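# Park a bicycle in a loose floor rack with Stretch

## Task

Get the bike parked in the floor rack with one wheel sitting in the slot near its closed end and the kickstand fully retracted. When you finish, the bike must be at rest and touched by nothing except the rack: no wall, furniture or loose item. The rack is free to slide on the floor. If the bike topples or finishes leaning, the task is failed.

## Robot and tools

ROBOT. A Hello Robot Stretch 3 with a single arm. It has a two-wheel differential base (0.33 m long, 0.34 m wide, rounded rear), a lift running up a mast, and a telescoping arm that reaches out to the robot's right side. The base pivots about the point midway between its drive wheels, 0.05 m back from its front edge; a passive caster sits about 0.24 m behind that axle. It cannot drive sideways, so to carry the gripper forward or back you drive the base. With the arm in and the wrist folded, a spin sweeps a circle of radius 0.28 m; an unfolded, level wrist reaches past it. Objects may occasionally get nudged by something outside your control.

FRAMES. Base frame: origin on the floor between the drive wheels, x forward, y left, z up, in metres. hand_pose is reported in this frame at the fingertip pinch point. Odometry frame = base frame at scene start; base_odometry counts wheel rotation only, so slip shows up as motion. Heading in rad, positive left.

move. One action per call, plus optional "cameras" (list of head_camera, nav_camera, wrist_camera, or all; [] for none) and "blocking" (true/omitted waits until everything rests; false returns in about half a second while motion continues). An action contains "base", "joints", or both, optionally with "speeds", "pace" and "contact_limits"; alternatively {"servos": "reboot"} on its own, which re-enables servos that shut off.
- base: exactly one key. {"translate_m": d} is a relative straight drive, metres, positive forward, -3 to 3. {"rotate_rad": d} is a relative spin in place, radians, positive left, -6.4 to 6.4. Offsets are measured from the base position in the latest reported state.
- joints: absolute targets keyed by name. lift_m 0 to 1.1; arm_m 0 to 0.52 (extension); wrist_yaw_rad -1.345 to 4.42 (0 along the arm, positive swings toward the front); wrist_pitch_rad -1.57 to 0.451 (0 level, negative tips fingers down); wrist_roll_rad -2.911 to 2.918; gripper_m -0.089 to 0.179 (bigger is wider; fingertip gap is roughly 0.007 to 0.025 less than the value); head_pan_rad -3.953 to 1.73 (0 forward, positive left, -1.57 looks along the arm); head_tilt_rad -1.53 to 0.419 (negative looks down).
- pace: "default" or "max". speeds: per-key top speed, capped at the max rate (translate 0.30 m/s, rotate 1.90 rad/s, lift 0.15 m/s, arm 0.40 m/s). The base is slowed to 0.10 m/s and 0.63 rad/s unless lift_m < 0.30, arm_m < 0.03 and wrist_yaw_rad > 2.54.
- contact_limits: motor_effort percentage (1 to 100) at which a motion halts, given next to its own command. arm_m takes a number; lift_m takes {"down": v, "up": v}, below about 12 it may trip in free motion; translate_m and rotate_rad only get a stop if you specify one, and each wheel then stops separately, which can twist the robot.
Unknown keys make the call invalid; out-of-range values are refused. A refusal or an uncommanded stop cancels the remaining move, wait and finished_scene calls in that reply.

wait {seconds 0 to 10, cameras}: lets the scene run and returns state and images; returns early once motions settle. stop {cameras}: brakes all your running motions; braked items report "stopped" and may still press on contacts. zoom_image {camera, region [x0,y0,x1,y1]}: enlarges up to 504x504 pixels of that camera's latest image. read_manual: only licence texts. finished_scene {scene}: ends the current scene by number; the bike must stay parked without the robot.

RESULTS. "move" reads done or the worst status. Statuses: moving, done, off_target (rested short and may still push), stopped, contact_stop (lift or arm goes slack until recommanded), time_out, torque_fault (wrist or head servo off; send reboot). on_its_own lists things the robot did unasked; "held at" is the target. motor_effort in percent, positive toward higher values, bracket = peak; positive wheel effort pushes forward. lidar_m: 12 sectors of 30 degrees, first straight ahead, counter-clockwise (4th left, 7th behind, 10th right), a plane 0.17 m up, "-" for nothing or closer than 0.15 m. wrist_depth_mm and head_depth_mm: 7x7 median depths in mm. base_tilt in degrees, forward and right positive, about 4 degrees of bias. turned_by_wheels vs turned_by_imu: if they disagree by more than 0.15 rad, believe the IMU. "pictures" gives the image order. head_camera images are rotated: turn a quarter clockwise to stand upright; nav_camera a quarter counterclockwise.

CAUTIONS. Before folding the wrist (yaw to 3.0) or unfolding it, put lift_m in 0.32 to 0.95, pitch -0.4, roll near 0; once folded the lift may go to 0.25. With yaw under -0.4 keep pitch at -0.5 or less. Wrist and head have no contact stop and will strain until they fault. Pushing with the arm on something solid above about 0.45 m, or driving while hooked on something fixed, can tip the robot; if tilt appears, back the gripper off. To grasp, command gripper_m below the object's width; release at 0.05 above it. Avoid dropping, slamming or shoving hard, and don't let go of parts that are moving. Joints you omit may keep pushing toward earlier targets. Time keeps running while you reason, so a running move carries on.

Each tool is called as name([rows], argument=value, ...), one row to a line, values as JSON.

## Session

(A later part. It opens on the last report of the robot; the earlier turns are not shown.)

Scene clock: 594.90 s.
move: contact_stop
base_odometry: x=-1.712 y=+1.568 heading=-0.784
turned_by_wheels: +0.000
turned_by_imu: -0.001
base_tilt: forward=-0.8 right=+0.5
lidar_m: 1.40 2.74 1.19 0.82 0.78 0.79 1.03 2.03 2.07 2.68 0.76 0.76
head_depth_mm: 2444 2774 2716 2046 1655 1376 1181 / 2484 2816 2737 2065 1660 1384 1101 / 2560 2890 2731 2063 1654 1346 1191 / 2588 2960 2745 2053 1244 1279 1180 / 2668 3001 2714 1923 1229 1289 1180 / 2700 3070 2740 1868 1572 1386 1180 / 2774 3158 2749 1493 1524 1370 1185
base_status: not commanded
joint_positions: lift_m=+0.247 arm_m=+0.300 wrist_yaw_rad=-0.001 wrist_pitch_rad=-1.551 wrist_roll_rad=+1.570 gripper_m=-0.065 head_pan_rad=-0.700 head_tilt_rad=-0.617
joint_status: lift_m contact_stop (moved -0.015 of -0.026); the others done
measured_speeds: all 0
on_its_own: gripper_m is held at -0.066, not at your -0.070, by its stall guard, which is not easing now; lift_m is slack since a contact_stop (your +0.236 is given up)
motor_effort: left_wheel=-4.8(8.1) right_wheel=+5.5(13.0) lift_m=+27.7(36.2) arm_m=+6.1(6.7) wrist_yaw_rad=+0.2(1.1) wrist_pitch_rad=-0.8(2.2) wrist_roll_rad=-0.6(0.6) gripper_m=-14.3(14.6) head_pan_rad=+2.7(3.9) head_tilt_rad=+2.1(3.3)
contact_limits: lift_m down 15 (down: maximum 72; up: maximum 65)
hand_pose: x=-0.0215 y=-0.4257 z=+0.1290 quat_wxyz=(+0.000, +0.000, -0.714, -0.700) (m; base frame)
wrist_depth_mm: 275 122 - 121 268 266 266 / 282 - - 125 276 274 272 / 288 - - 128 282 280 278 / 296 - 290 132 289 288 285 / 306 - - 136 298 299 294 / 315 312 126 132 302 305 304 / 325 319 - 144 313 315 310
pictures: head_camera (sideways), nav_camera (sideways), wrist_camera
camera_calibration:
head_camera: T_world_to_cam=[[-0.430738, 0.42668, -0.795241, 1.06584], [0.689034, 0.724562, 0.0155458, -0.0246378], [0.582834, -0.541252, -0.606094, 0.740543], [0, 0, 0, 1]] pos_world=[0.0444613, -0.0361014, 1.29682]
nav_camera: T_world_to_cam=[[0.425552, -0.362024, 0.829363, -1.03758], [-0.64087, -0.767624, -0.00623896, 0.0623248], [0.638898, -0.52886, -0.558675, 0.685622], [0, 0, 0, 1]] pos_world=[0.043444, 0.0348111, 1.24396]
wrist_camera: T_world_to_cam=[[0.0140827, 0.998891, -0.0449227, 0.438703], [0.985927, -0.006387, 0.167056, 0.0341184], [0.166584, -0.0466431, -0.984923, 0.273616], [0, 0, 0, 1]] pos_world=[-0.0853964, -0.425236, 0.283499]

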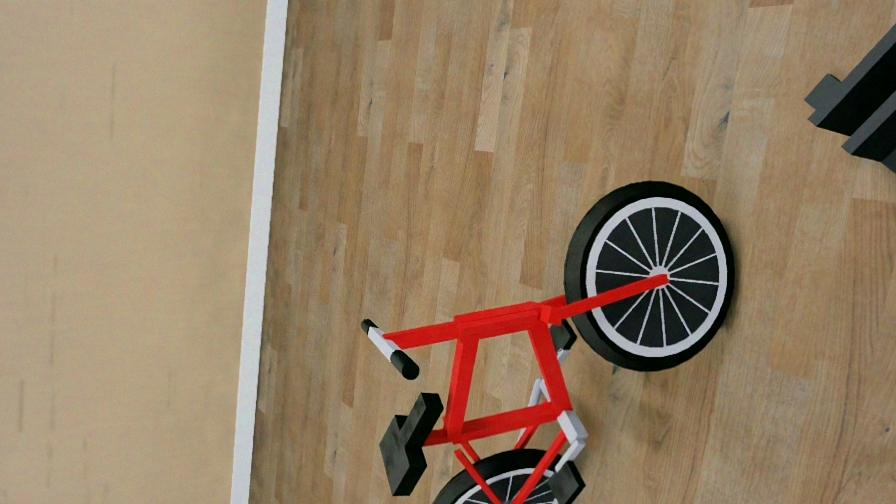

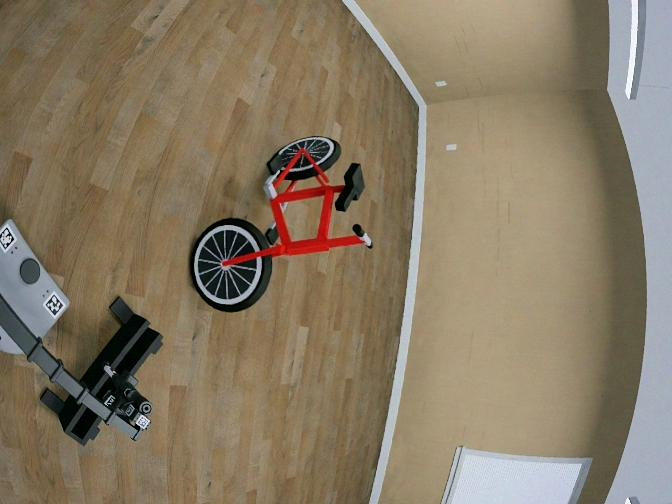

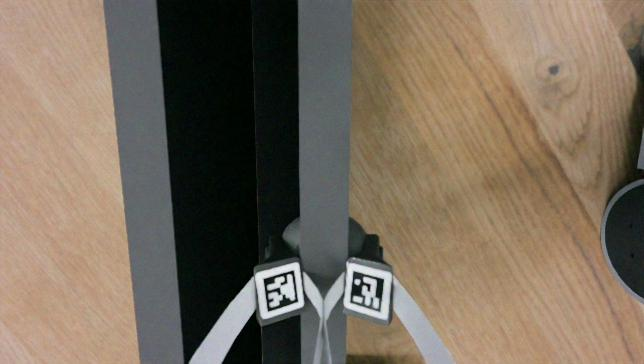

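move(joints={"gripper_m": 0.06}, cameras=[])

move(joints={"lift_m": 0.5}, cameras=["wrist_camera"])

move(joints={"lift_m": 1.05, "arm_m": 0.1, "wrist_roll_rad": 0, "gripper_m": 0.12, "head_pan_rad": -1.1, "head_tilt_rad": -0.75})

Scene clock: 611.57 s.
move: done
base_odometry: x=-1.712 y=+1.568 heading=-0.784
turned_by_wheels: +0.000
turned_by_imu: -0.001
base_tilt: forward=-0.9 right=+0.5
lidar_m: 1.40 2.75 1.19 0.82 0.78 0.79 1.03 2.03 2.07 2.68 0.76 0.76
head_depth_mm: 2464 2759 2745 2041 1644 1374 1179 / 2531 2813 2699 2043 1642 1378 1101 / 2574 2851 2702 2057 1642 1345 1183 / 2627 2914 2715 2049 1246 1282 1185 / 2668 2958 2723 1935 1238 1285 1180 / 2667 3069 2735 1846 1559 1376 1182 / 2773 3170 2703 1497 1532 1373 1178
base_status: not commanded
joint_positions: lift_m=+0.247 arm_m=+0.300 wrist_yaw_rad=-0.001 wrist_pitch_rad=-1.550 wrist_roll_rad=+1.570 gripper_m=+0.060 head_pan_rad=-0.700 head_tilt_rad=-0.619
joint_status: all done
measured_speeds: all 0
on_its_own: lift_m is slack since a contact_stop (your +0.236 is given up)
motor_effort: left_wheel=-5.2(5.9) right_wheel=+5.9(6.3) lift_m=+28.8(29.2) arm_m=+3.6(4.1) wrist_yaw_rad=+0.5(1.4) wrist_pitch_rad=-0.9(1.0) wrist_roll_rad=-0.3(0.6) gripper_m=+0.4(91.0) head_pan_rad=+2.0(3.6) head_tilt_rad=-4.3(5.3)
contact_limits: lift_m down 15 (down: maximum 72; up: maximum 65)
hand_pose: x=-0.0215 y=-0.4259 z=+0.1293 quat_wxyz=(+0.000, +0.000, -0.714, -0.700) (m; base frame)
wrist_depth_mm: 274 122 - 122 269 269 266 / 282 - - 124 274 273 274 / 287 - - 127 284 281 278 / 296 - - 132 291 290 285 / 305 - 152 136 296 294 291 / 316 309 126 139 126 305 306 / 325 143 - 144 314 313 312
pictures: none
No camera images: "cameras" was empty.

Scene clock: 614.70 s.
move: done
base_odometry: x=-1.712 y=+1.568 heading=-0.784
turned_by_wheels: +0.000
turned_by_imu: -0.001
base_tilt: forward=-0.9 right=+0.5
lidar_m: 1.40 2.74 1.19 0.82 0.78 0.79 1.03 2.02 2.07 2.68 0.76 0.76
head_depth_mm: 2449 2748 2743 2041 1646 1381 1174 / 2486 2827 2686 2061 1639 1376 1098 / 2583 2877 2684 2056 1658 1341 1175 / 2597 2945 2720 2047 1251 1288 1176 / 2702 3002 2737 1912 1233 1287 1180 / 2729 3066 2732 1852 1566 1371 1182 / 2767 3186 2751 1499 1540 1378 1179
base_status: not commanded
joint_positions: lift_m=+0.500 arm_m=+0.300 wrist_yaw_rad=-0.001 wrist_pitch_rad=-1.550 wrist_roll_rad=+1.570 gripper_m=+0.060 head_pan_rad=-0.700 head_tilt_rad=-0.620
joint_status: all done
measured_speeds: all 0
motor_effort: left_wheel=-5.1(5.7) right_wheel=+5.5(6.2) lift_m=+32.7(36.2) arm_m=+1.2(3.2) wrist_yaw_rad=+0.5(1.2) wrist_pitch_rad=-0.9(1.0) wrist_roll_rad=-0.1(0.7) gripper_m=+0.6(1.9) head_pan_rad=+1.2(2.8) head_tilt_rad=-3.2(5.9)
hand_pose: x=-0.0215 y=-0.4259 z=+0.3820 quat_wxyz=(+0.000, +0.000, -0.714, -0.700) (m; base frame)
wrist_depth_mm: 513 502 507 449 499 498 351 / 515 517 517 452 517 459 359 / 530 527 532 526 525 455 366 / 549 550 549 530 538 452 377 / 571 563 553 552 547 546 401 / 579 573 127 470 128 565 570 / 599 601 589 588 592 585 580
pictures: wrist_camera
camera_calibration:
wrist_camera: T_world_to_cam=[[0.0140685, 0.998868, -0.0454315, 0.450332], [0.985927, -0.00628808, 0.167055, -0.00810485], [0.166581, -0.0471424, -0.9849, 0.522579], [0, 0, 0, 1]] pos_world=[-0.0853963, -0.425238, 0.536501]

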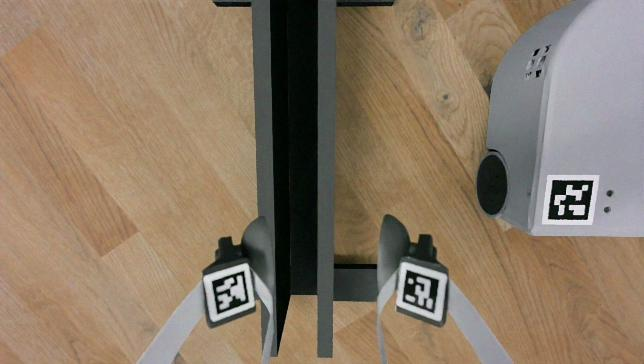

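Scene clock: 620.53 s.
move: done
base_odometry: x=-1.712 y=+1.568 heading=-0.784
turned_by_wheels: +0.000
turned_by_imu: -0.001
base_tilt: forward=-0.9 right=+0.5
lidar_m: 1.40 2.74 1.19 0.82 0.78 0.79 1.03 2.03 2.06 2.69 0.76 0.76
head_depth_mm: 2850 2831 2174 1825 1437 1292 1078 / 2811 2855 2173 1769 1453 1280 1095 / 2772 2846 2187 1772 1489 1137 1112 / 2676 2802 2179 1773 1495 1239 1130 / 2613 2809 2165 1772 1490 1287 1131 / 2596 2796 2197 1764 1253 1292 1129 / 2505 2732 2189 1771 1199 1260 1124
base_status: not commanded
joint_positions: lift_m=+1.050 arm_m=+0.100 wrist_yaw_rad=-0.001 wrist_pitch_rad=-1.550 wrist_roll_rad=+0.006 gripper_m=+0.120 head_pan_rad=-1.100 head_tilt_rad=-0.752
joint_status: all done
measured_speeds: all 0
motor_effort: left_wheel=-4.6(6.0) right_wheel=+5.9(6.2) lift_m=+33.1(38.0) arm_m=-11.6(13.9) wrist_yaw_rad=+0.5(1.3) wrist_pitch_rad=-0.9(1.1) wrist_roll_rad=-2.2(4.4) gripper_m=-0.9(93.7) head_pan_rad=+2.5(4.8) head_tilt_rad=+1.6(5.4)
hand_pose: x=-0.0216 y=-0.2261 z=+0.9320 quat_wxyz=(+0.504, +0.493, -0.506, -0.497) (m; base frame)
wrist_depth_mm: - - - - - - - / - - - - - - - / - - - - - - - / - - - 937 - - - / - - - 974 943 - - / - 121 - - - 129 - / - - - - - - -
pictures: head_camera (sideways), nav_camera (sideways), wrist_camera
camera_calibration:
head_camera: T_world_to_cam=[[-0.276301, 0.651022, -0.706985, 0.949923], [0.917637, 0.397354, 0.00727333, -0.0152804], [0.285658, -0.646746, -0.707191, 0.873761], [0, 0, 0, 1]] pos_world=[0.0268894, -0.0472476, 1.28961]
nav_camera: T_world_to_cam=[[0.298985, -0.593881, 0.746936, -0.929326], [-0.889761, -0.456378, -0.00670576, 0.06443], [0.344867, -0.662589, -0.664862, 0.825487], [0, 0, 0, 1]] pos_world=[0.0504986, 0.024454, 1.24341]
wrist_camera: T_world_to_cam=[[-0.999476, 0.0202961, -0.0252039, 0.013834], [0.016345, 0.988835, 0.148112, 0.12309], [0.0279286, 0.147623, -0.988649, 1.11828], [0, 0, 0, 1]] pos_world=[-0.0194171, -0.28708, 1.0877]

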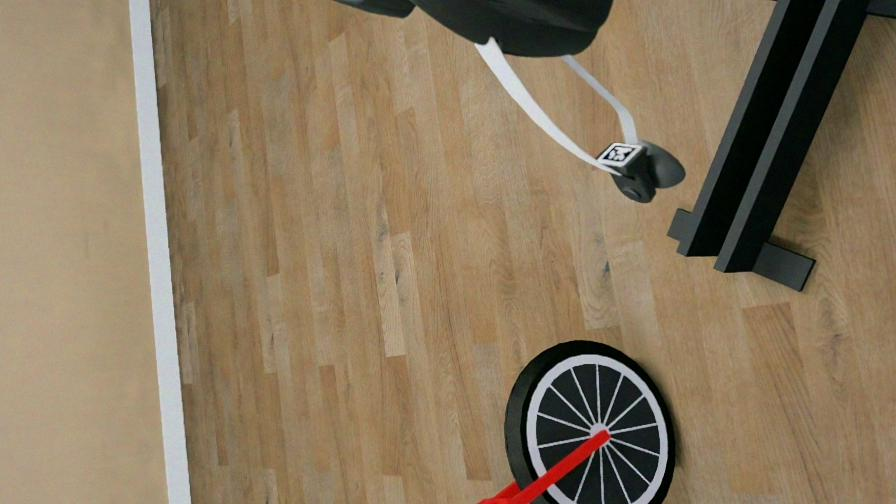

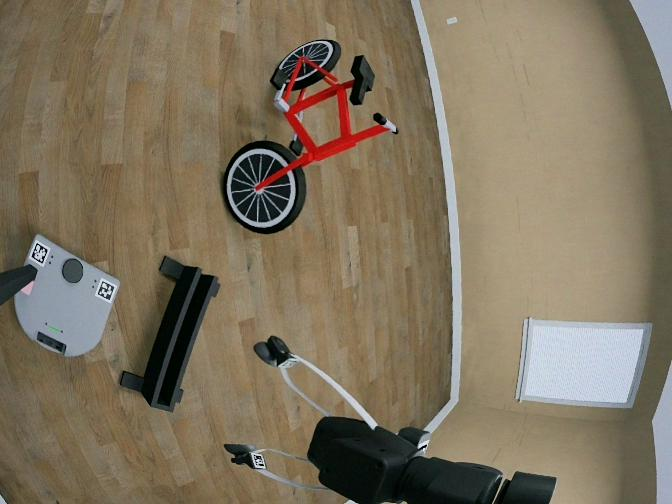

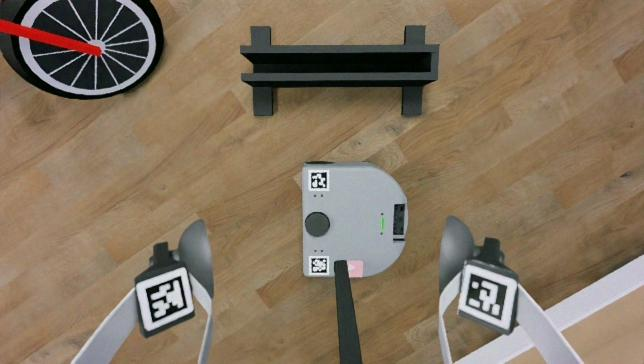

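move(base={"translate_m": 0.6}, joints={"arm_m": 0.2, "head_pan_rad": -1.57}, pace="max")

Scene clock: 649.33 s.
move: done
base_odometry: x=-1.287 y=+1.145 heading=-0.784
turned_by_wheels: +0.000
turned_by_imu: +0.001
base_tilt: forward=-0.9 right=+0.5
lidar_m: 2.38 2.25 1.67 1.18 1.11 1.14 1.47 2.52 2.58 0.39 0.39 0.66
head_depth_mm: 2616 2743 2206 1770 1490 1216 1128 / - 2742 2188 1780 1484 1285 1134 / - 2639 2110 1779 1496 1260 1131 / - - 289 1725 1486 1138 1131 / 2758 2853 2035 1789 1463 1020 1103 / 2582 2741 2184 1779 929 1241 1129 / 2417 2627 2181 1781 1424 1224 1130
base_status: done
joint_positions: lift_m=+1.050 arm_m=+0.200 wrist_yaw_rad=-0.001 wrist_pitch_rad=-1.550 wrist_roll_rad=+0.006 gripper_m=+0.120 head_pan_rad=-1.570 head_tilt_rad=-0.749
joint_status: all done
measured_speeds: all 0
motor_effort: left_wheel=+3.9(8.0) right_wheel=+2.7(14.1) lift_m=+24.8(33.5) arm_m=+1.1(14.1) wrist_yaw_rad=+0.9(1.3) wrist_pitch_rad=-0.9(1.1) wrist_roll_rad=-2.1(2.5) gripper_m=-0.4(2.0) head_pan_rad=+2.2(6.2) head_tilt_rad=+0.6(2.9)
hand_pose: x=-0.0216 y=-0.3261 z=+0.9320 quat_wxyz=(+0.504, +0.493, -0.506, -0.497) (m; base frame)
wrist_depth_mm: - 566 591 - - - - / 642 785 738 860 - - - / - 882 - - - - - / - - - - - - - / - - - 926 955 - - / - 121 - - 967 130 - / - - - - - - -
pictures: head_camera (sideways), nav_camera (sideways), wrist_camera
camera_calibration:
head_camera: T_world_to_cam=[[0.0484927, 0.703992, -0.708551, 0.949958], [0.998093, -0.0612836, 0.0074195, -0.0159495], [-0.0381993, -0.707559, -0.705621, 0.873709], [0, 0, 0, 1]] pos_world=[0.00322805, -0.0515393, 1.28972]
nav_camera: T_world_to_cam=[[-0.00235161, -0.663253, 0.748391, -0.929434], [-0.99997, -0.00400974, -0.0066957, 0.0650695], [0.00744179, -0.748384, -0.663223, 0.825356], [0, 0, 0, 1]] pos_world=[0.0567397, 0.00149422, 1.24341]
wrist_camera: T_world_to_cam=[[-0.99948, 0.0201027, -0.0252296, 0.0158165], [0.0161445, 0.98881, 0.148305, 0.221749], [0.0279286, 0.14782, -0.98862, 1.13308], [0, 0, 0, 1]] pos_world=[-0.0194172, -0.387079, 1.0877]

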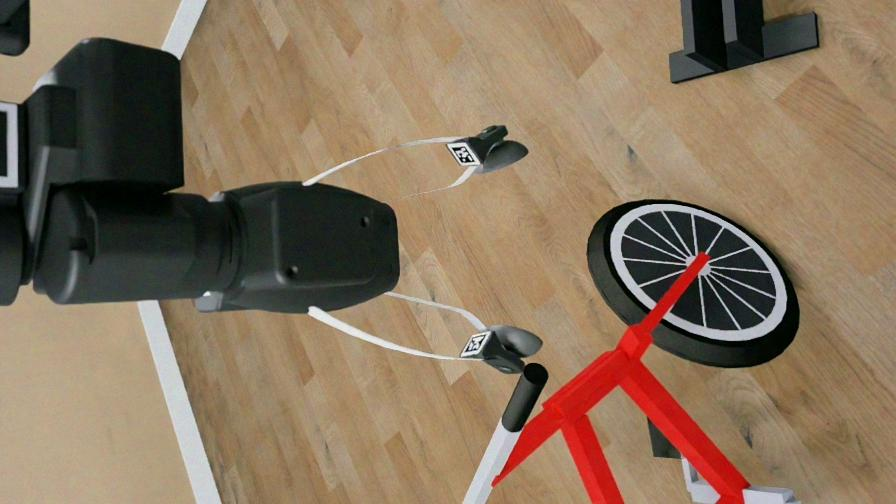

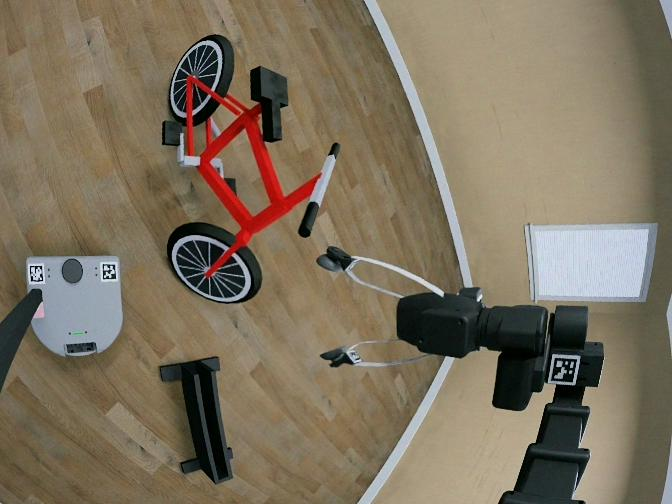

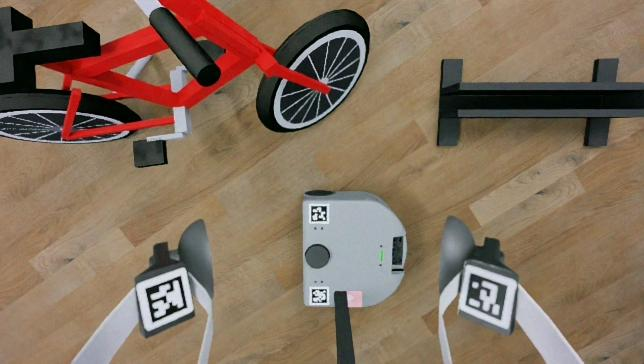

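move(base={"translate_m": 0.17}, joints={"arm_m": 0.38, "lift_m": 1.09, "wrist_roll_rad": -0.7, "head_pan_rad": -1.57, "head_tilt_rad": -0.6})

Scene clock: 666.50 s.
move: done
base_odometry: x=-1.167 y=+1.025 heading=-0.784
turned_by_wheels: +0.000
turned_by_imu: +0.001
base_tilt: forward=-0.8 right=+0.5
lidar_m: 2.22 2.10 1.81 1.28 1.21 1.23 1.61 2.66 0.44 0.38 0.52 0.56
head_depth_mm: 2718 2903 2804 2096 1670 1393 1185 / 2979 3259 2799 2107 1674 1377 1136 / 373 3396 2704 2110 1672 1364 1005 / 374 406 2546 2115 1687 939 1118 / 2523 470 2669 1972 1634 1333 1117 / 2418 2641 2781 2111 1632 1330 1038 / 2259 2466 2633 2107 1670 860 1087
base_status: done
joint_positions: lift_m=+1.090 arm_m=+0.380 wrist_yaw_rad=-0.001 wrist_pitch_rad=-1.550 wrist_roll_rad=-0.694 gripper_m=+0.120 head_pan_rad=-1.570 head_tilt_rad=-0.600
joint_status: all done
measured_speeds: all 0
motor_effort: left_wheel=-1.2(8.4) right_wheel=+8.8(13.0) lift_m=+29.7(35.6) arm_m=+12.3(14.4) wrist_yaw_rad=+0.8(1.4) wrist_pitch_rad=-0.9(1.0) wrist_roll_rad=-2.0(4.0) gripper_m=-0.1(2.0) head_pan_rad=+2.5(4.9) head_tilt_rad=+1.9(4.2)
hand_pose: x=-0.0215 y=-0.5062 z=+0.9720 quat_wxyz=(+0.647, +0.634, -0.303, -0.298) (m; base frame)
wrist_depth_mm: - 709 - - - - - / - - 888 - - - - / - - - 791 - - - / - - - - - - - / - - - - - - - / - 122 - - - 130 - / - - - - - - -
pictures: head_camera (sideways), nav_camera (sideways), wrist_camera
camera_calibration:
head_camera: T_world_to_cam=[[0.0485511, 0.590724, -0.805412, 1.07625], [0.998098, -0.0593729, 0.0166198, -0.0279216], [-0.038002, -0.804686, -0.592483, 0.726617], [0, 0, 0, 1]] pos_world=[0.00322808, -0.0527264, 1.2978]
nav_camera: T_world_to_cam=[[-0.00241069, -0.544502, 0.838756, -1.04719], [-0.999968, -0.00509711, -0.00618296, 0.0643928], [0.00764186, -0.838744, -0.544472, 0.67093], [0, 0, 0, 1]] pos_world=[0.0567391, -0.00712817, 1.24403]
wrist_camera: T_world_to_cam=[[-0.777824, -0.628355, -0.0126257, -0.315188], [-0.6225, 0.7675, 0.153093, 0.263439], [-0.0865064, 0.126939, -0.988131, 1.18573], [0, 0, 0, 1]] pos_world=[0.0214033, -0.550755, 1.12735]

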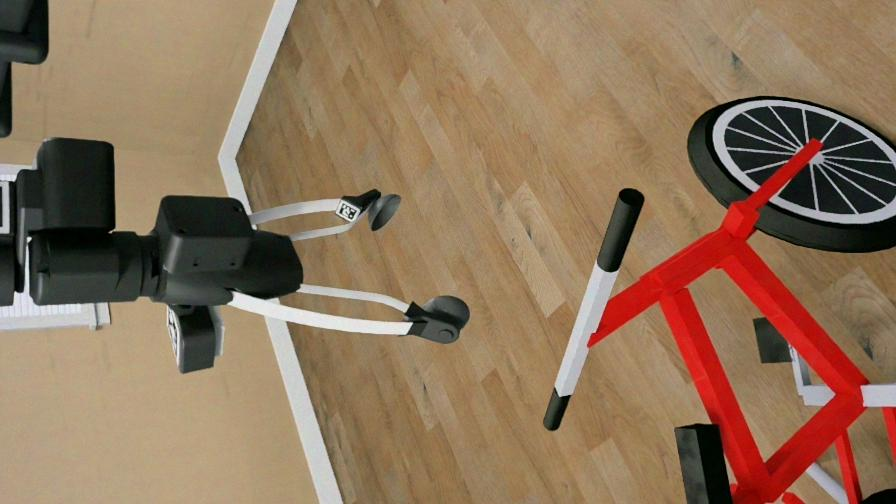

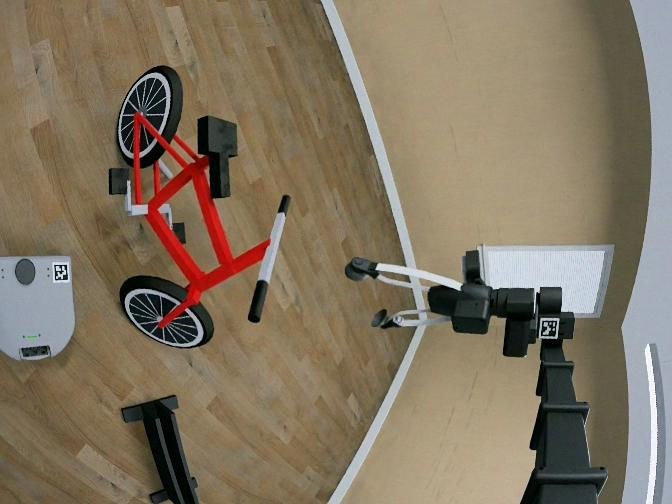

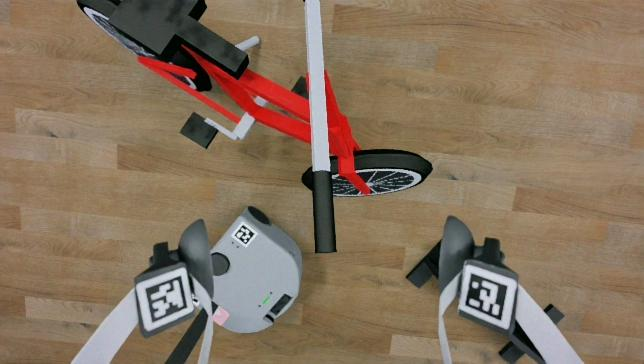

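move(base={"translate_m": 0.1}, joints={"arm_m": 0.48, "wrist_roll_rad": -0.75})

move(joints={"lift_m": 0.93})

Scene clock: 719.23 s.
move: done
base_odometry: x=-1.096 y=+0.954 heading=-0.784
turned_by_wheels: +0.000
turned_by_imu: -0.002
base_tilt: forward=-0.8 right=+0.6
lidar_m: 2.15 2.03 1.90 1.34 1.27 1.28 1.68 2.75 0.40 0.50 0.48 0.54
head_depth_mm: 2826 3046 2778 2101 1670 1386 1163 / 3037 3355 2830 2087 1672 1074 1030 / 2881 3316 2804 2109 1676 939 956 / 455 502 2676 2098 1626 1327 1138 / 2464 548 2592 2105 1637 1327 1040 / 2352 2623 2708 2105 1670 861 1125 / 2224 2444 2595 2135 1678 821 931
base_status: done
joint_positions: lift_m=+1.090 arm_m=+0.480 wrist_yaw_rad=-0.001 wrist_pitch_rad=-1.550 wrist_roll_rad=-0.744 gripper_m=+0.120 head_pan_rad=-1.570 head_tilt_rad=-0.600
joint_status: all done
measured_speeds: all 0
motor_effort: left_wheel=+3.9(7.0) right_wheel=+2.8(12.1) lift_m=+25.2(26.0) arm_m=+12.2(14.7) wrist_yaw_rad=+0.6(1.1) wrist_pitch_rad=-1.0(1.0) wrist_roll_rad=-2.2(4.2) gripper_m=+0.5(2.2) head_pan_rad=+2.8(3.5) head_tilt_rad=+1.9(3.7)
hand_pose: x=-0.0215 y=-0.6062 z=+0.9720 quat_wxyz=(+0.654, +0.641, -0.287, -0.282) (m; base frame)
wrist_depth_mm: - - - - - - - / - - - - - - - / - - - - - - - / - - - - - - - / - - - - - - - / - 121 - - - 129 - / - 970 - - - - -
pictures: head_camera (sideways), nav_camera (sideways), wrist_camera
camera_calibration:
head_camera: T_world_to_cam=[[0.0485354, 0.590435, -0.805625, 1.07651], [0.998098, -0.0593582, 0.0166281, -0.0279316], [-0.0380027, -0.8049, -0.592193, 0.726231], [0, 0, 0, 1]] pos_world=[0.00322815, -0.0527252, 1.2978]
nav_camera: T_world_to_cam=[[-0.00241227, -0.544199, 0.838953, -1.04743], [-0.999968, -0.00509846, -0.00618244, 0.0643921], [0.00764184, -0.83894, -0.544169, 0.670553], [0, 0, 0, 1]] pos_world=[0.0567391, -0.00712729, 1.24403]
wrist_camera: T_world_to_cam=[[-0.745562, -0.666331, -0.0118614, -0.401122], [-0.659808, 0.735526, 0.153801, 0.319364], [-0.0937583, 0.122495, -0.988031, 1.19543], [0, 0, 0, 1]] pos_world=[0.0237399, -0.648614, 1.12725]

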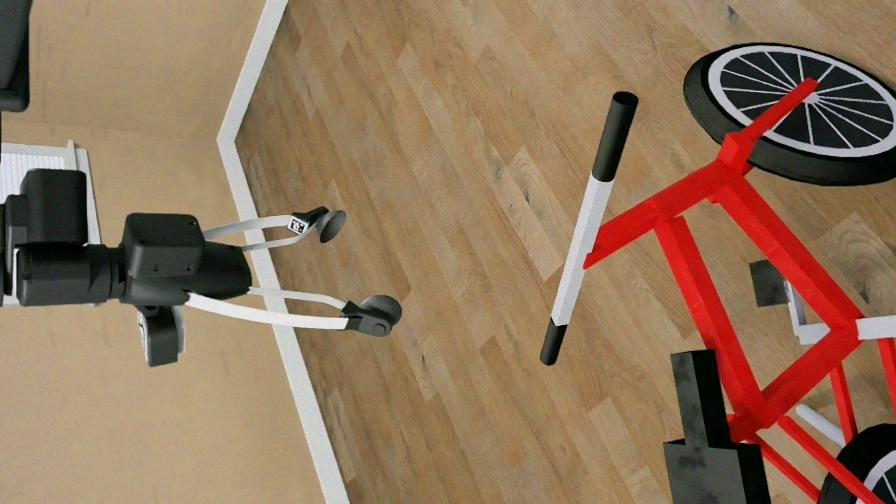

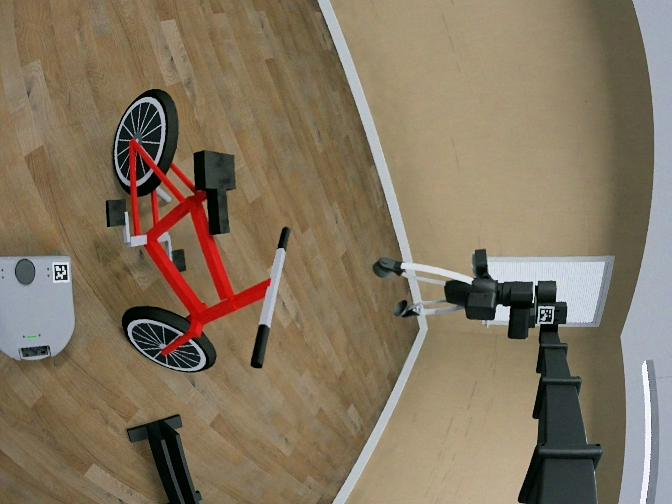

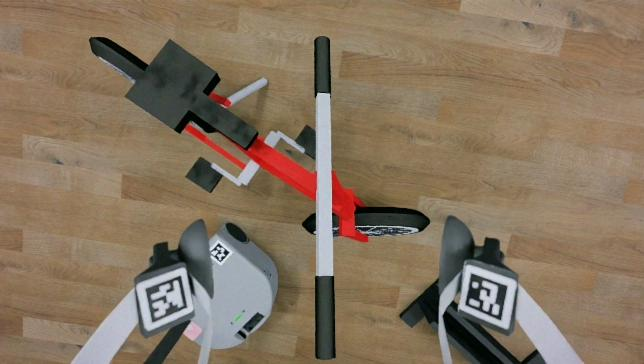

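Scene clock: 721.53 s.
move: done
base_odometry: x=-1.096 y=+0.954 heading=-0.784
turned_by_wheels: +0.000
turned_by_imu: +0.000
base_tilt: forward=-0.9 right=+0.6
lidar_m: 2.14 2.03 1.90 1.34 1.26 1.29 1.68 2.74 0.40 0.50 0.48 0.54
head_depth_mm: 2785 3023 2682 - 1579 1378 1158 / 3041 3241 328 2024 1665 1075 1028 / 2918 548 2563 2107 1676 937 960 / 2726 545 581 1955 1637 1330 1140 / 2502 2756 2568 2024 1591 1337 1036 / 2384 2602 2740 2098 1683 862 1122 / 2206 2424 2601 2121 1669 825 930
base_status: not commanded
joint_positions: lift_m=+0.930 arm_m=+0.480 wrist_yaw_rad=-0.001 wrist_pitch_rad=-1.550 wrist_roll_rad=-0.744 gripper_m=+0.120 head_pan_rad=-1.570 head_tilt_rad=-0.600
joint_status: all done
measured_speeds: all 0
motor_effort: left_wheel=+4.5(5.4) right_wheel=+2.6(3.4) lift_m=+23.1(25.5) arm_m=+12.2(13.2) wrist_yaw_rad=-0.2(1.1) wrist_pitch_rad=-1.0(1.0) wrist_roll_rad=-2.3(2.7) gripper_m=-0.1(1.8) head_pan_rad=+2.0(3.1) head_tilt_rad=+1.8(3.7)
hand_pose: x=-0.0215 y=-0.6062 z=+0.8120 quat_wxyz=(+0.654, +0.641, -0.287, -0.282) (m; base frame)
wrist_depth_mm: 917 905 869 917 894 900 872 / 902 424 906 901 902 892 901 / 963 947 939 908 920 945 925 / 984 962 959 940 947 946 973 / - - - 578 983 - - / - 123 875 - - 129 - / - 889 905 - - 865 -
pictures: head_camera (sideways), nav_camera (sideways), wrist_camera
camera_calibration:
head_camera: T_world_to_cam=[[0.0485354, 0.590435, -0.805625, 1.07651], [0.998098, -0.0593582, 0.0166281, -0.0279316], [-0.0380027, -0.8049, -0.592193, 0.726231], [0, 0, 0, 1]] pos_world=[0.00322815, -0.0527252, 1.2978]
nav_camera: T_world_to_cam=[[-0.00241227, -0.544199, 0.838953, -1.04743], [-0.999968, -0.00509846, -0.00618244, 0.0643921], [0.00764184, -0.83894, -0.544169, 0.670553], [0, 0, 0, 1]] pos_world=[0.0567391, -0.00712729, 1.24403]
wrist_camera: T_world_to_cam=[[-0.745562, -0.666331, -0.0118614, -0.403019], [-0.659808, 0.735526, 0.153801, 0.343972], [-0.0937583, 0.122495, -0.988031, 1.03735], [0, 0, 0, 1]] pos_world=[0.0237399, -0.648614, 0.967249]

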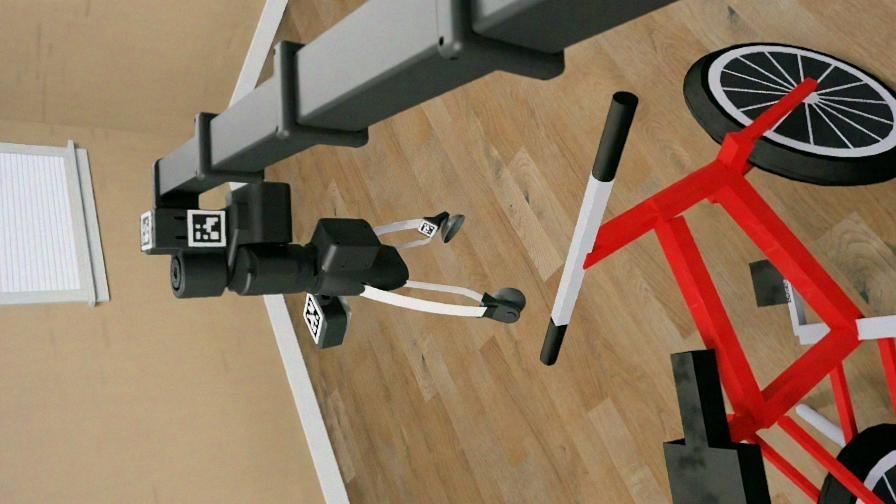

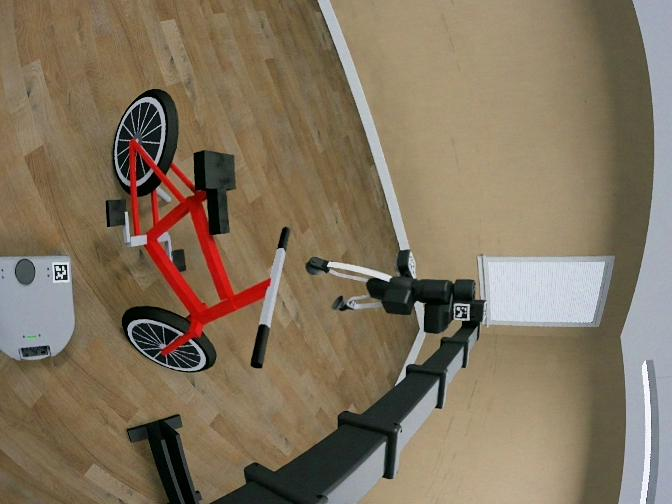

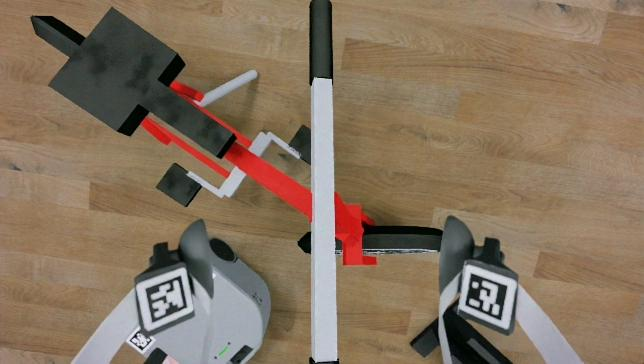

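move(joints={"lift_m": 0.755, "gripper_m": 0.1}, speeds={"lift_m": 0.06}, contact_limits={"lift_m": {"down": 15}})

Scene clock: 748.80 s.
move: done
base_odometry: x=-1.096 y=+0.954 heading=-0.784
turned_by_wheels: +0.000
turned_by_imu: -0.001
base_tilt: forward=-0.8 right=+0.5
lidar_m: 2.15 2.02 1.91 1.34 1.27 1.29 1.68 2.74 0.40 0.50 0.48 0.54
head_depth_mm: 2810 3039 2798 2096 1679 348 295 / 3067 3359 2780 2115 410 358 979 / 2915 3317 2820 583 1540 941 963 / 2735 3061 2822 669 843 1325 1150 / 2543 2837 2815 2036 1604 1325 1037 / 2350 2575 2731 2103 1688 866 1122 / 2220 2423 2610 2115 1691 824 933
base_status: not commanded
joint_positions: lift_m=+0.755 arm_m=+0.480 wrist_yaw_rad=-0.001 wrist_pitch_rad=-1.550 wrist_roll_rad=-0.744 gripper_m=+0.100 head_pan_rad=-1.570 head_tilt_rad=-0.600
joint_status: all done
measured_speeds: all 0
motor_effort: left_wheel=+4.2(5.4) right_wheel=+3.2(3.6) lift_m=+24.0(26.6) arm_m=+10.5(11.6) wrist_yaw_rad=+0.7(1.2) wrist_pitch_rad=-0.8(1.1) wrist_roll_rad=-2.0(2.5) gripper_m=-0.1(82.6) head_pan_rad=+1.8(3.2) head_tilt_rad=+1.7(3.2)
contact_limits: lift_m down 15 (down: maximum 72; up: maximum 65)
hand_pose: x=-0.0215 y=-0.6062 z=+0.6370 quat_wxyz=(+0.654, +0.641, -0.287, -0.282) (m; base frame)
wrist_depth_mm: 260 729 740 733 728 730 722 / - 725 750 167 747 744 732 / 795 - 772 161 765 773 771 / 795 586 321 783 800 767 804 / 814 825 302 147 801 812 807 / 854 128 770 151 129 814 842 / 868 714 720 141 875 849 856
pictures: head_camera (sideways), nav_camera (sideways), wrist_camera
camera_calibration:
head_camera: T_world_to_cam=[[0.0485354, 0.590435, -0.805625, 1.07651], [0.998098, -0.0593582, 0.0166281, -0.0279316], [-0.0380027, -0.8049, -0.592193, 0.726231], [0, 0, 0, 1]] pos_world=[0.00322815, -0.0527252, 1.2978]
nav_camera: T_world_to_cam=[[-0.00241227, -0.544199, 0.838953, -1.04743], [-0.999968, -0.00509846, -0.00618244, 0.0643921], [0.00764184, -0.83894, -0.544169, 0.670553], [0, 0, 0, 1]] pos_world=[0.0567391, -0.00712729, 1.24403]
wrist_camera: T_world_to_cam=[[-0.745562, -0.666331, -0.0118614, -0.405095], [-0.659808, 0.735526, 0.153801, 0.370887], [-0.0937583, 0.122495, -0.988031, 0.864444], [0, 0, 0, 1]] pos_world=[0.0237399, -0.648614, 0.792249]

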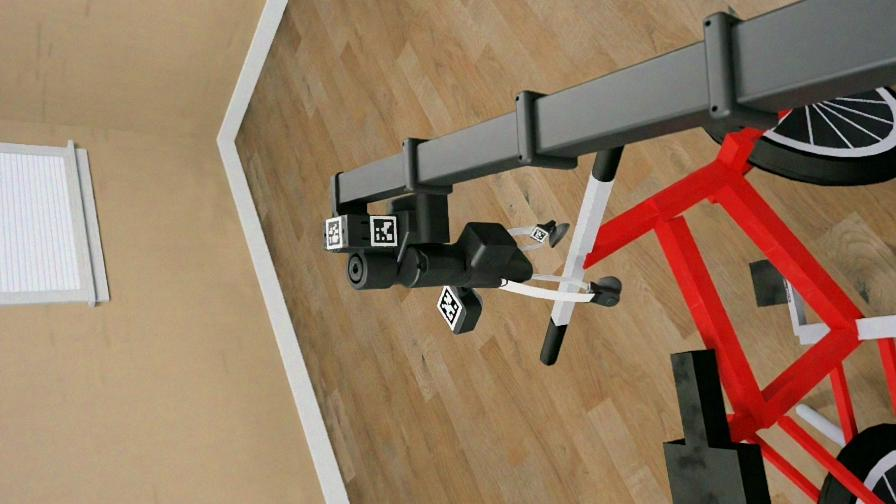

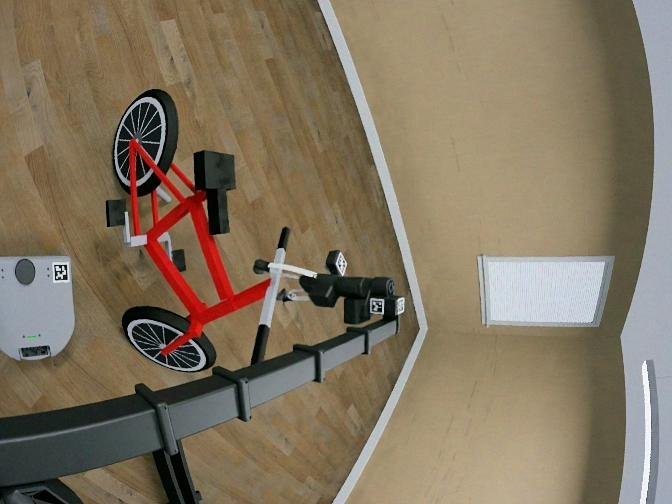

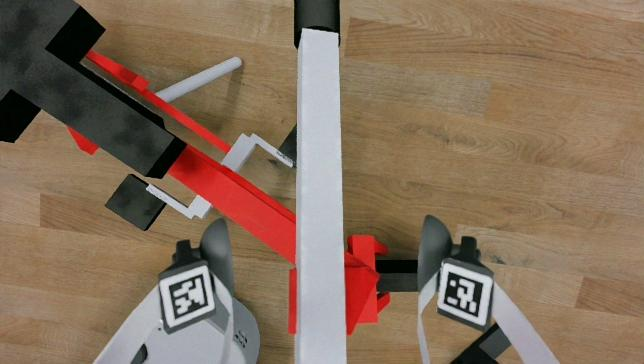

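move(joints={"lift_m": 0.737}, speeds={"lift_m": 0.05}, contact_limits={"lift_m": {"down": 15}}, cameras=[])

move(joints={"gripper_m": -0.03})

Scene clock: 756.43 s.
move: done
base_odometry: x=-1.096 y=+0.954 heading=-0.784
turned_by_wheels: +0.000
turned_by_imu: -0.001
base_tilt: forward=-0.9 right=+0.6
lidar_m: 2.14 2.02 1.91 1.34 1.26 1.29 1.68 2.74 0.40 0.50 0.48 0.54
head_depth_mm: 2794 3051 2803 2093 1658 1356 305 / 3031 3285 2817 2096 446 369 350 / 2888 3371 2803 593 1538 939 961 / 2737 3048 2816 673 846 1334 1144 / 2525 2808 2862 2093 1635 1333 1037 / 2359 2617 2684 2104 1682 860 1121 / 2189 2409 2580 2107 1686 824 935
base_status: not commanded
joint_positions: lift_m=+0.737 arm_m=+0.480 wrist_yaw_rad=-0.001 wrist_pitch_rad=-1.550 wrist_roll_rad=-0.744 gripper_m=+0.100 head_pan_rad=-1.570 head_tilt_rad=-0.600
joint_status: all done
measured_speeds: all 0
motor_effort: left_wheel=+4.4(5.2) right_wheel=+2.8(3.5) lift_m=+24.3(26.2) arm_m=+8.7(10.4) wrist_yaw_rad=+0.5(1.3) wrist_pitch_rad=-0.9(1.0) wrist_roll_rad=-2.0(2.5) gripper_m=+0.0(1.4) head_pan_rad=+1.6(2.1) head_tilt_rad=+0.5(1.7)
contact_limits: lift_m down 15 (down: maximum 72; up: maximum 65)
hand_pose: x=-0.0215 y=-0.6062 z=+0.6190 quat_wxyz=(+0.654, +0.641, -0.287, -0.282) (m; base frame)
wrist_depth_mm: 255 725 712 720 722 716 702 / 242 750 719 150 746 727 734 / 776 740 763 741 750 749 749 / 790 558 312 746 777 776 746 / 808 802 286 131 792 785 776 / 840 128 778 125 129 808 834 / 835 672 683 120 840 817 849
pictures: none
No camera images: "cameras" was empty.

Scene clock: 758.30 s.
move: done
base_odometry: x=-1.096 y=+0.954 heading=-0.784
turned_by_wheels: +0.000
turned_by_imu: +0.000
base_tilt: forward=-0.8 right=+0.6
lidar_m: 2.15 2.02 1.90 1.34 1.26 1.29 1.68 2.75 0.40 0.50 0.48 0.54
head_depth_mm: 2797 2968 2813 2069 1664 1337 305 / 3047 3379 2814 2106 445 369 351 / 2939 3386 2794 591 1543 937 965 / 2711 3042 2814 673 828 1331 1135 / 2534 2820 2827 2108 1633 1336 1037 / 2359 2592 2712 2098 1692 861 1125 / 2219 2425 2620 2112 1681 822 937
base_status: not commanded
joint_positions: lift_m=+0.737 arm_m=+0.480 wrist_yaw_rad=-0.001 wrist_pitch_rad=-1.552 wrist_roll_rad=-0.745 gripper_m=-0.029 head_pan_rad=-1.570 head_tilt_rad=-0.600
joint_status: all done
measured_speeds: all 0
motor_effort: left_wheel=+4.7(5.2) right_wheel=+1.4(3.4) lift_m=+24.8(24.8) arm_m=+8.1(9.8) wrist_yaw_rad=+1.0(1.3) wrist_pitch_rad=-0.7(1.0) wrist_roll_rad=-1.7(2.3) gripper_m=-30.3(99.8) head_pan_rad=+1.0(2.5) head_tilt_rad=-0.5(2.0)
contact_limits: lift_m down 15 (down: maximum 72; up: maximum 65)
hand_pose: x=-0.0215 y=-0.6058 z=+0.6191 quat_wxyz=(+0.654, +0.641, -0.286, -0.282) (m; base frame)
wrist_depth_mm: 255 735 719 705 720 723 696 / 273 736 738 150 732 724 738 / 753 760 758 748 763 749 752 / 767 558 307 138 769 773 762 / 822 799 294 131 805 814 784 / 829 822 130 125 128 815 796 / 857 847 685 122 839 825 826
pictures: head_camera (sideways), nav_camera (sideways), wrist_camera
camera_calibration:
head_camera: T_world_to_cam=[[0.0485354, 0.590435, -0.805625, 1.07651], [0.998098, -0.0593582, 0.0166281, -0.0279316], [-0.0380027, -0.8049, -0.592193, 0.726231], [0, 0, 0, 1]] pos_world=[0.00322815, -0.0527252, 1.2978]
nav_camera: T_world_to_cam=[[-0.00241227, -0.544199, 0.838953, -1.04743], [-0.999968, -0.00509846, -0.00618244, 0.0643921], [0.00764184, -0.83894, -0.544169, 0.670553], [0, 0, 0, 1]] pos_world=[0.0567391, -0.00712729, 1.24403]
wrist_camera: T_world_to_cam=[[-0.745085, -0.666848, -0.0127091, -0.404789], [-0.660331, 0.734854, 0.154767, 0.372397], [-0.0938668, 0.123707, -0.987869, 0.847311], [0, 0, 0, 1]] pos_world=[0.0238375, -0.648409, 0.774253]

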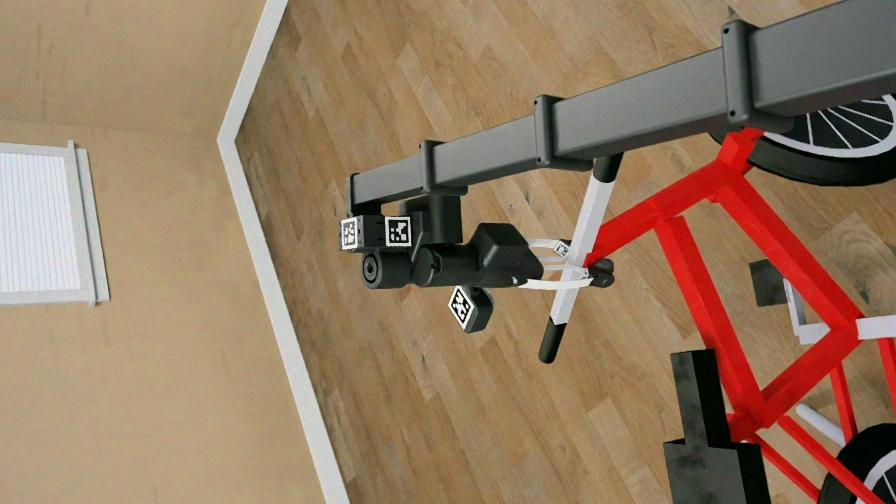

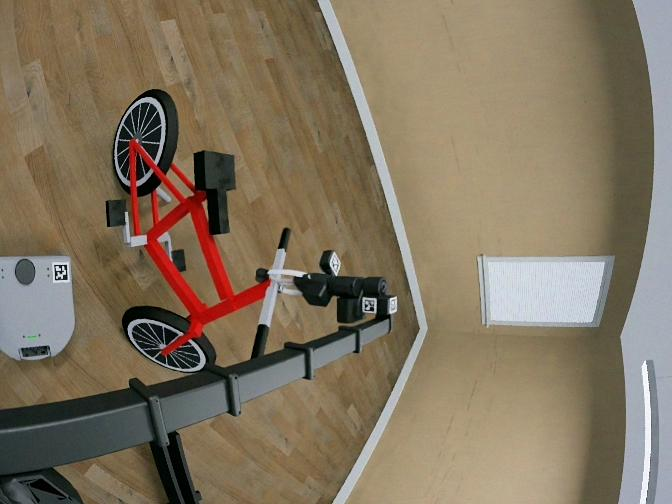

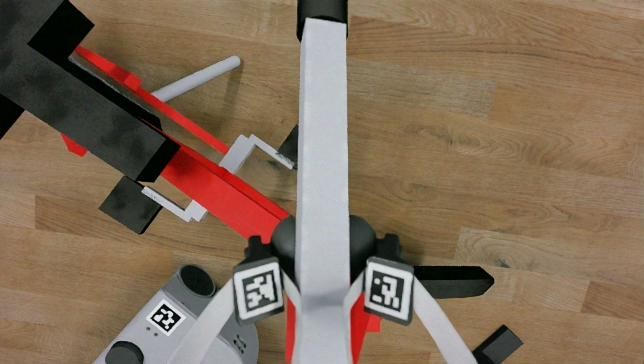

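move(joints={"gripper_m": -0.05, "wrist_roll_rad": -0.45}, speeds={"wrist_roll_rad": 0.3})

Scene clock: 764.93 s.
move: off_target
base_odometry: x=-1.096 y=+0.954 heading=-0.784
turned_by_wheels: +0.000
turned_by_imu: -0.001
base_tilt: forward=-0.8 right=+0.6
lidar_m: 2.14 2.02 1.90 1.34 1.26 1.29 1.68 2.74 0.40 0.50 0.48 0.54
head_depth_mm: 2762 3066 2830 2096 1675 1354 305 / 3055 3340 2799 2101 446 369 351 / 2941 3308 2799 594 1535 939 962 / 2693 3012 2793 675 839 1336 1144 / 2537 2808 2841 2096 1627 1323 1039 / 2347 2636 2697 2115 1673 867 1117 / 2217 2410 2591 2110 1682 820 931
base_status: not commanded
joint_positions: lift_m=+0.737 arm_m=+0.480 wrist_yaw_rad=+0.007 wrist_pitch_rad=-1.545 wrist_roll_rad=-0.478 gripper_m=-0.045 head_pan_rad=-1.570 head_tilt_rad=-0.600
joint_status: wrist_roll_rad off_target (ended at -0.478, target -0.450); gripper_m off_target (ended at -0.045, target -0.050)
measured_speeds: all 0
motor_effort: left_wheel=+4.2(5.5) right_wheel=-1.0(2.3) lift_m=+19.9(25.3) arm_m=+8.2(9.0) wrist_yaw_rad=-6.2(6.8) wrist_pitch_rad=-1.9(2.0) wrist_roll_rad=+9.1(10.8) gripper_m=-13.4(99.7) head_pan_rad=+0.5(2.1) head_tilt_rad=-0.3(1.7)
contact_limits: lift_m down 15 (down: maximum 72; up: maximum 65)
hand_pose: x=-0.0217 y=-0.6076 z=+0.6189 quat_wxyz=(+0.613, +0.598, -0.369, -0.361) (m; base frame)
wrist_depth_mm: 721 729 719 705 717 723 713 / 723 731 742 741 728 730 714 / 291 740 749 727 755 752 740 / - 424 596 769 773 755 770 / 803 574 305 134 799 787 787 / 821 817 129 127 129 809 822 / 847 840 679 121 839 835 835
pictures: head_camera (sideways), nav_camera (sideways), wrist_camera
camera_calibration:
head_camera: T_world_to_cam=[[0.0485354, 0.590435, -0.805625, 1.07651], [0.998098, -0.0593582, 0.0166281, -0.0279316], [-0.0380027, -0.8049, -0.592193, 0.726231], [0, 0, 0, 1]] pos_world=[0.00322815, -0.0527252, 1.2978]
nav_camera: T_world_to_cam=[[-0.00241227, -0.544199, 0.838953, -1.04743], [-0.999968, -0.00509846, -0.00618244, 0.0643921], [0.00764184, -0.83894, -0.544169, 0.670553], [0, 0, 0, 1]] pos_world=[0.0567391, -0.00712729, 1.24403]
wrist_camera: T_world_to_cam=[[-0.890654, -0.454478, -0.0135941, -0.27968], [-0.451426, 0.880312, 0.145827, 0.472025], [-0.0543079, 0.136018, -0.989217, 0.856523], [0, 0, 0, 1]] pos_world=[0.0105019, -0.65914, 0.774651]

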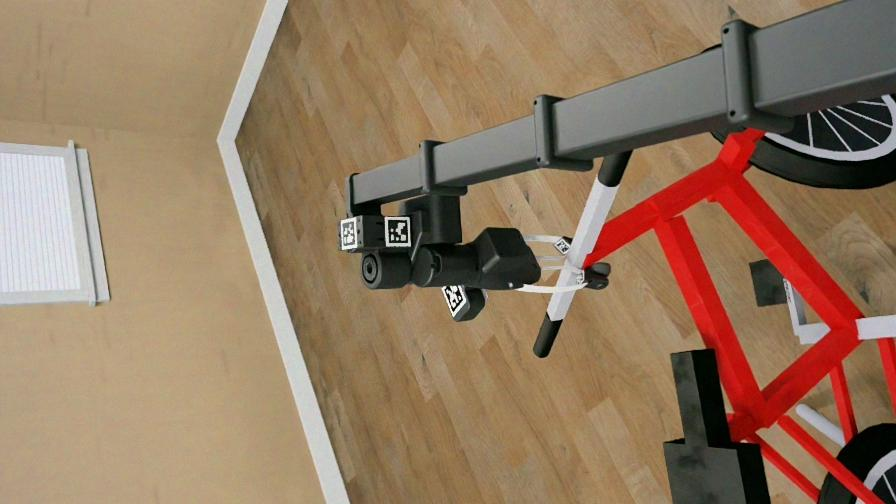

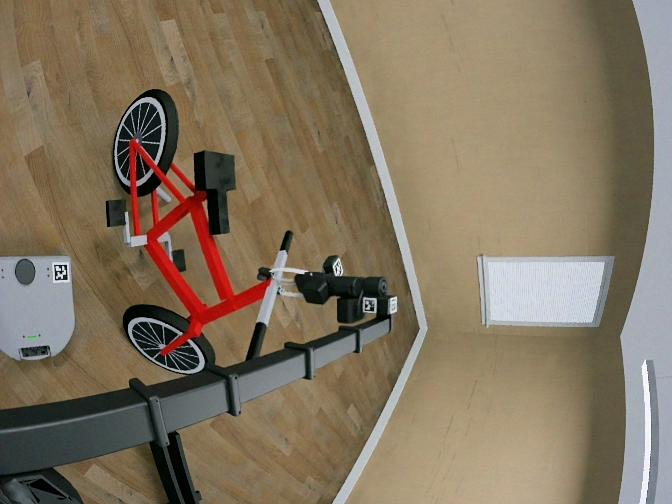

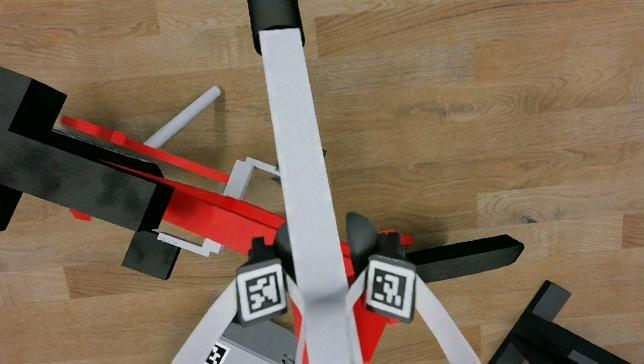

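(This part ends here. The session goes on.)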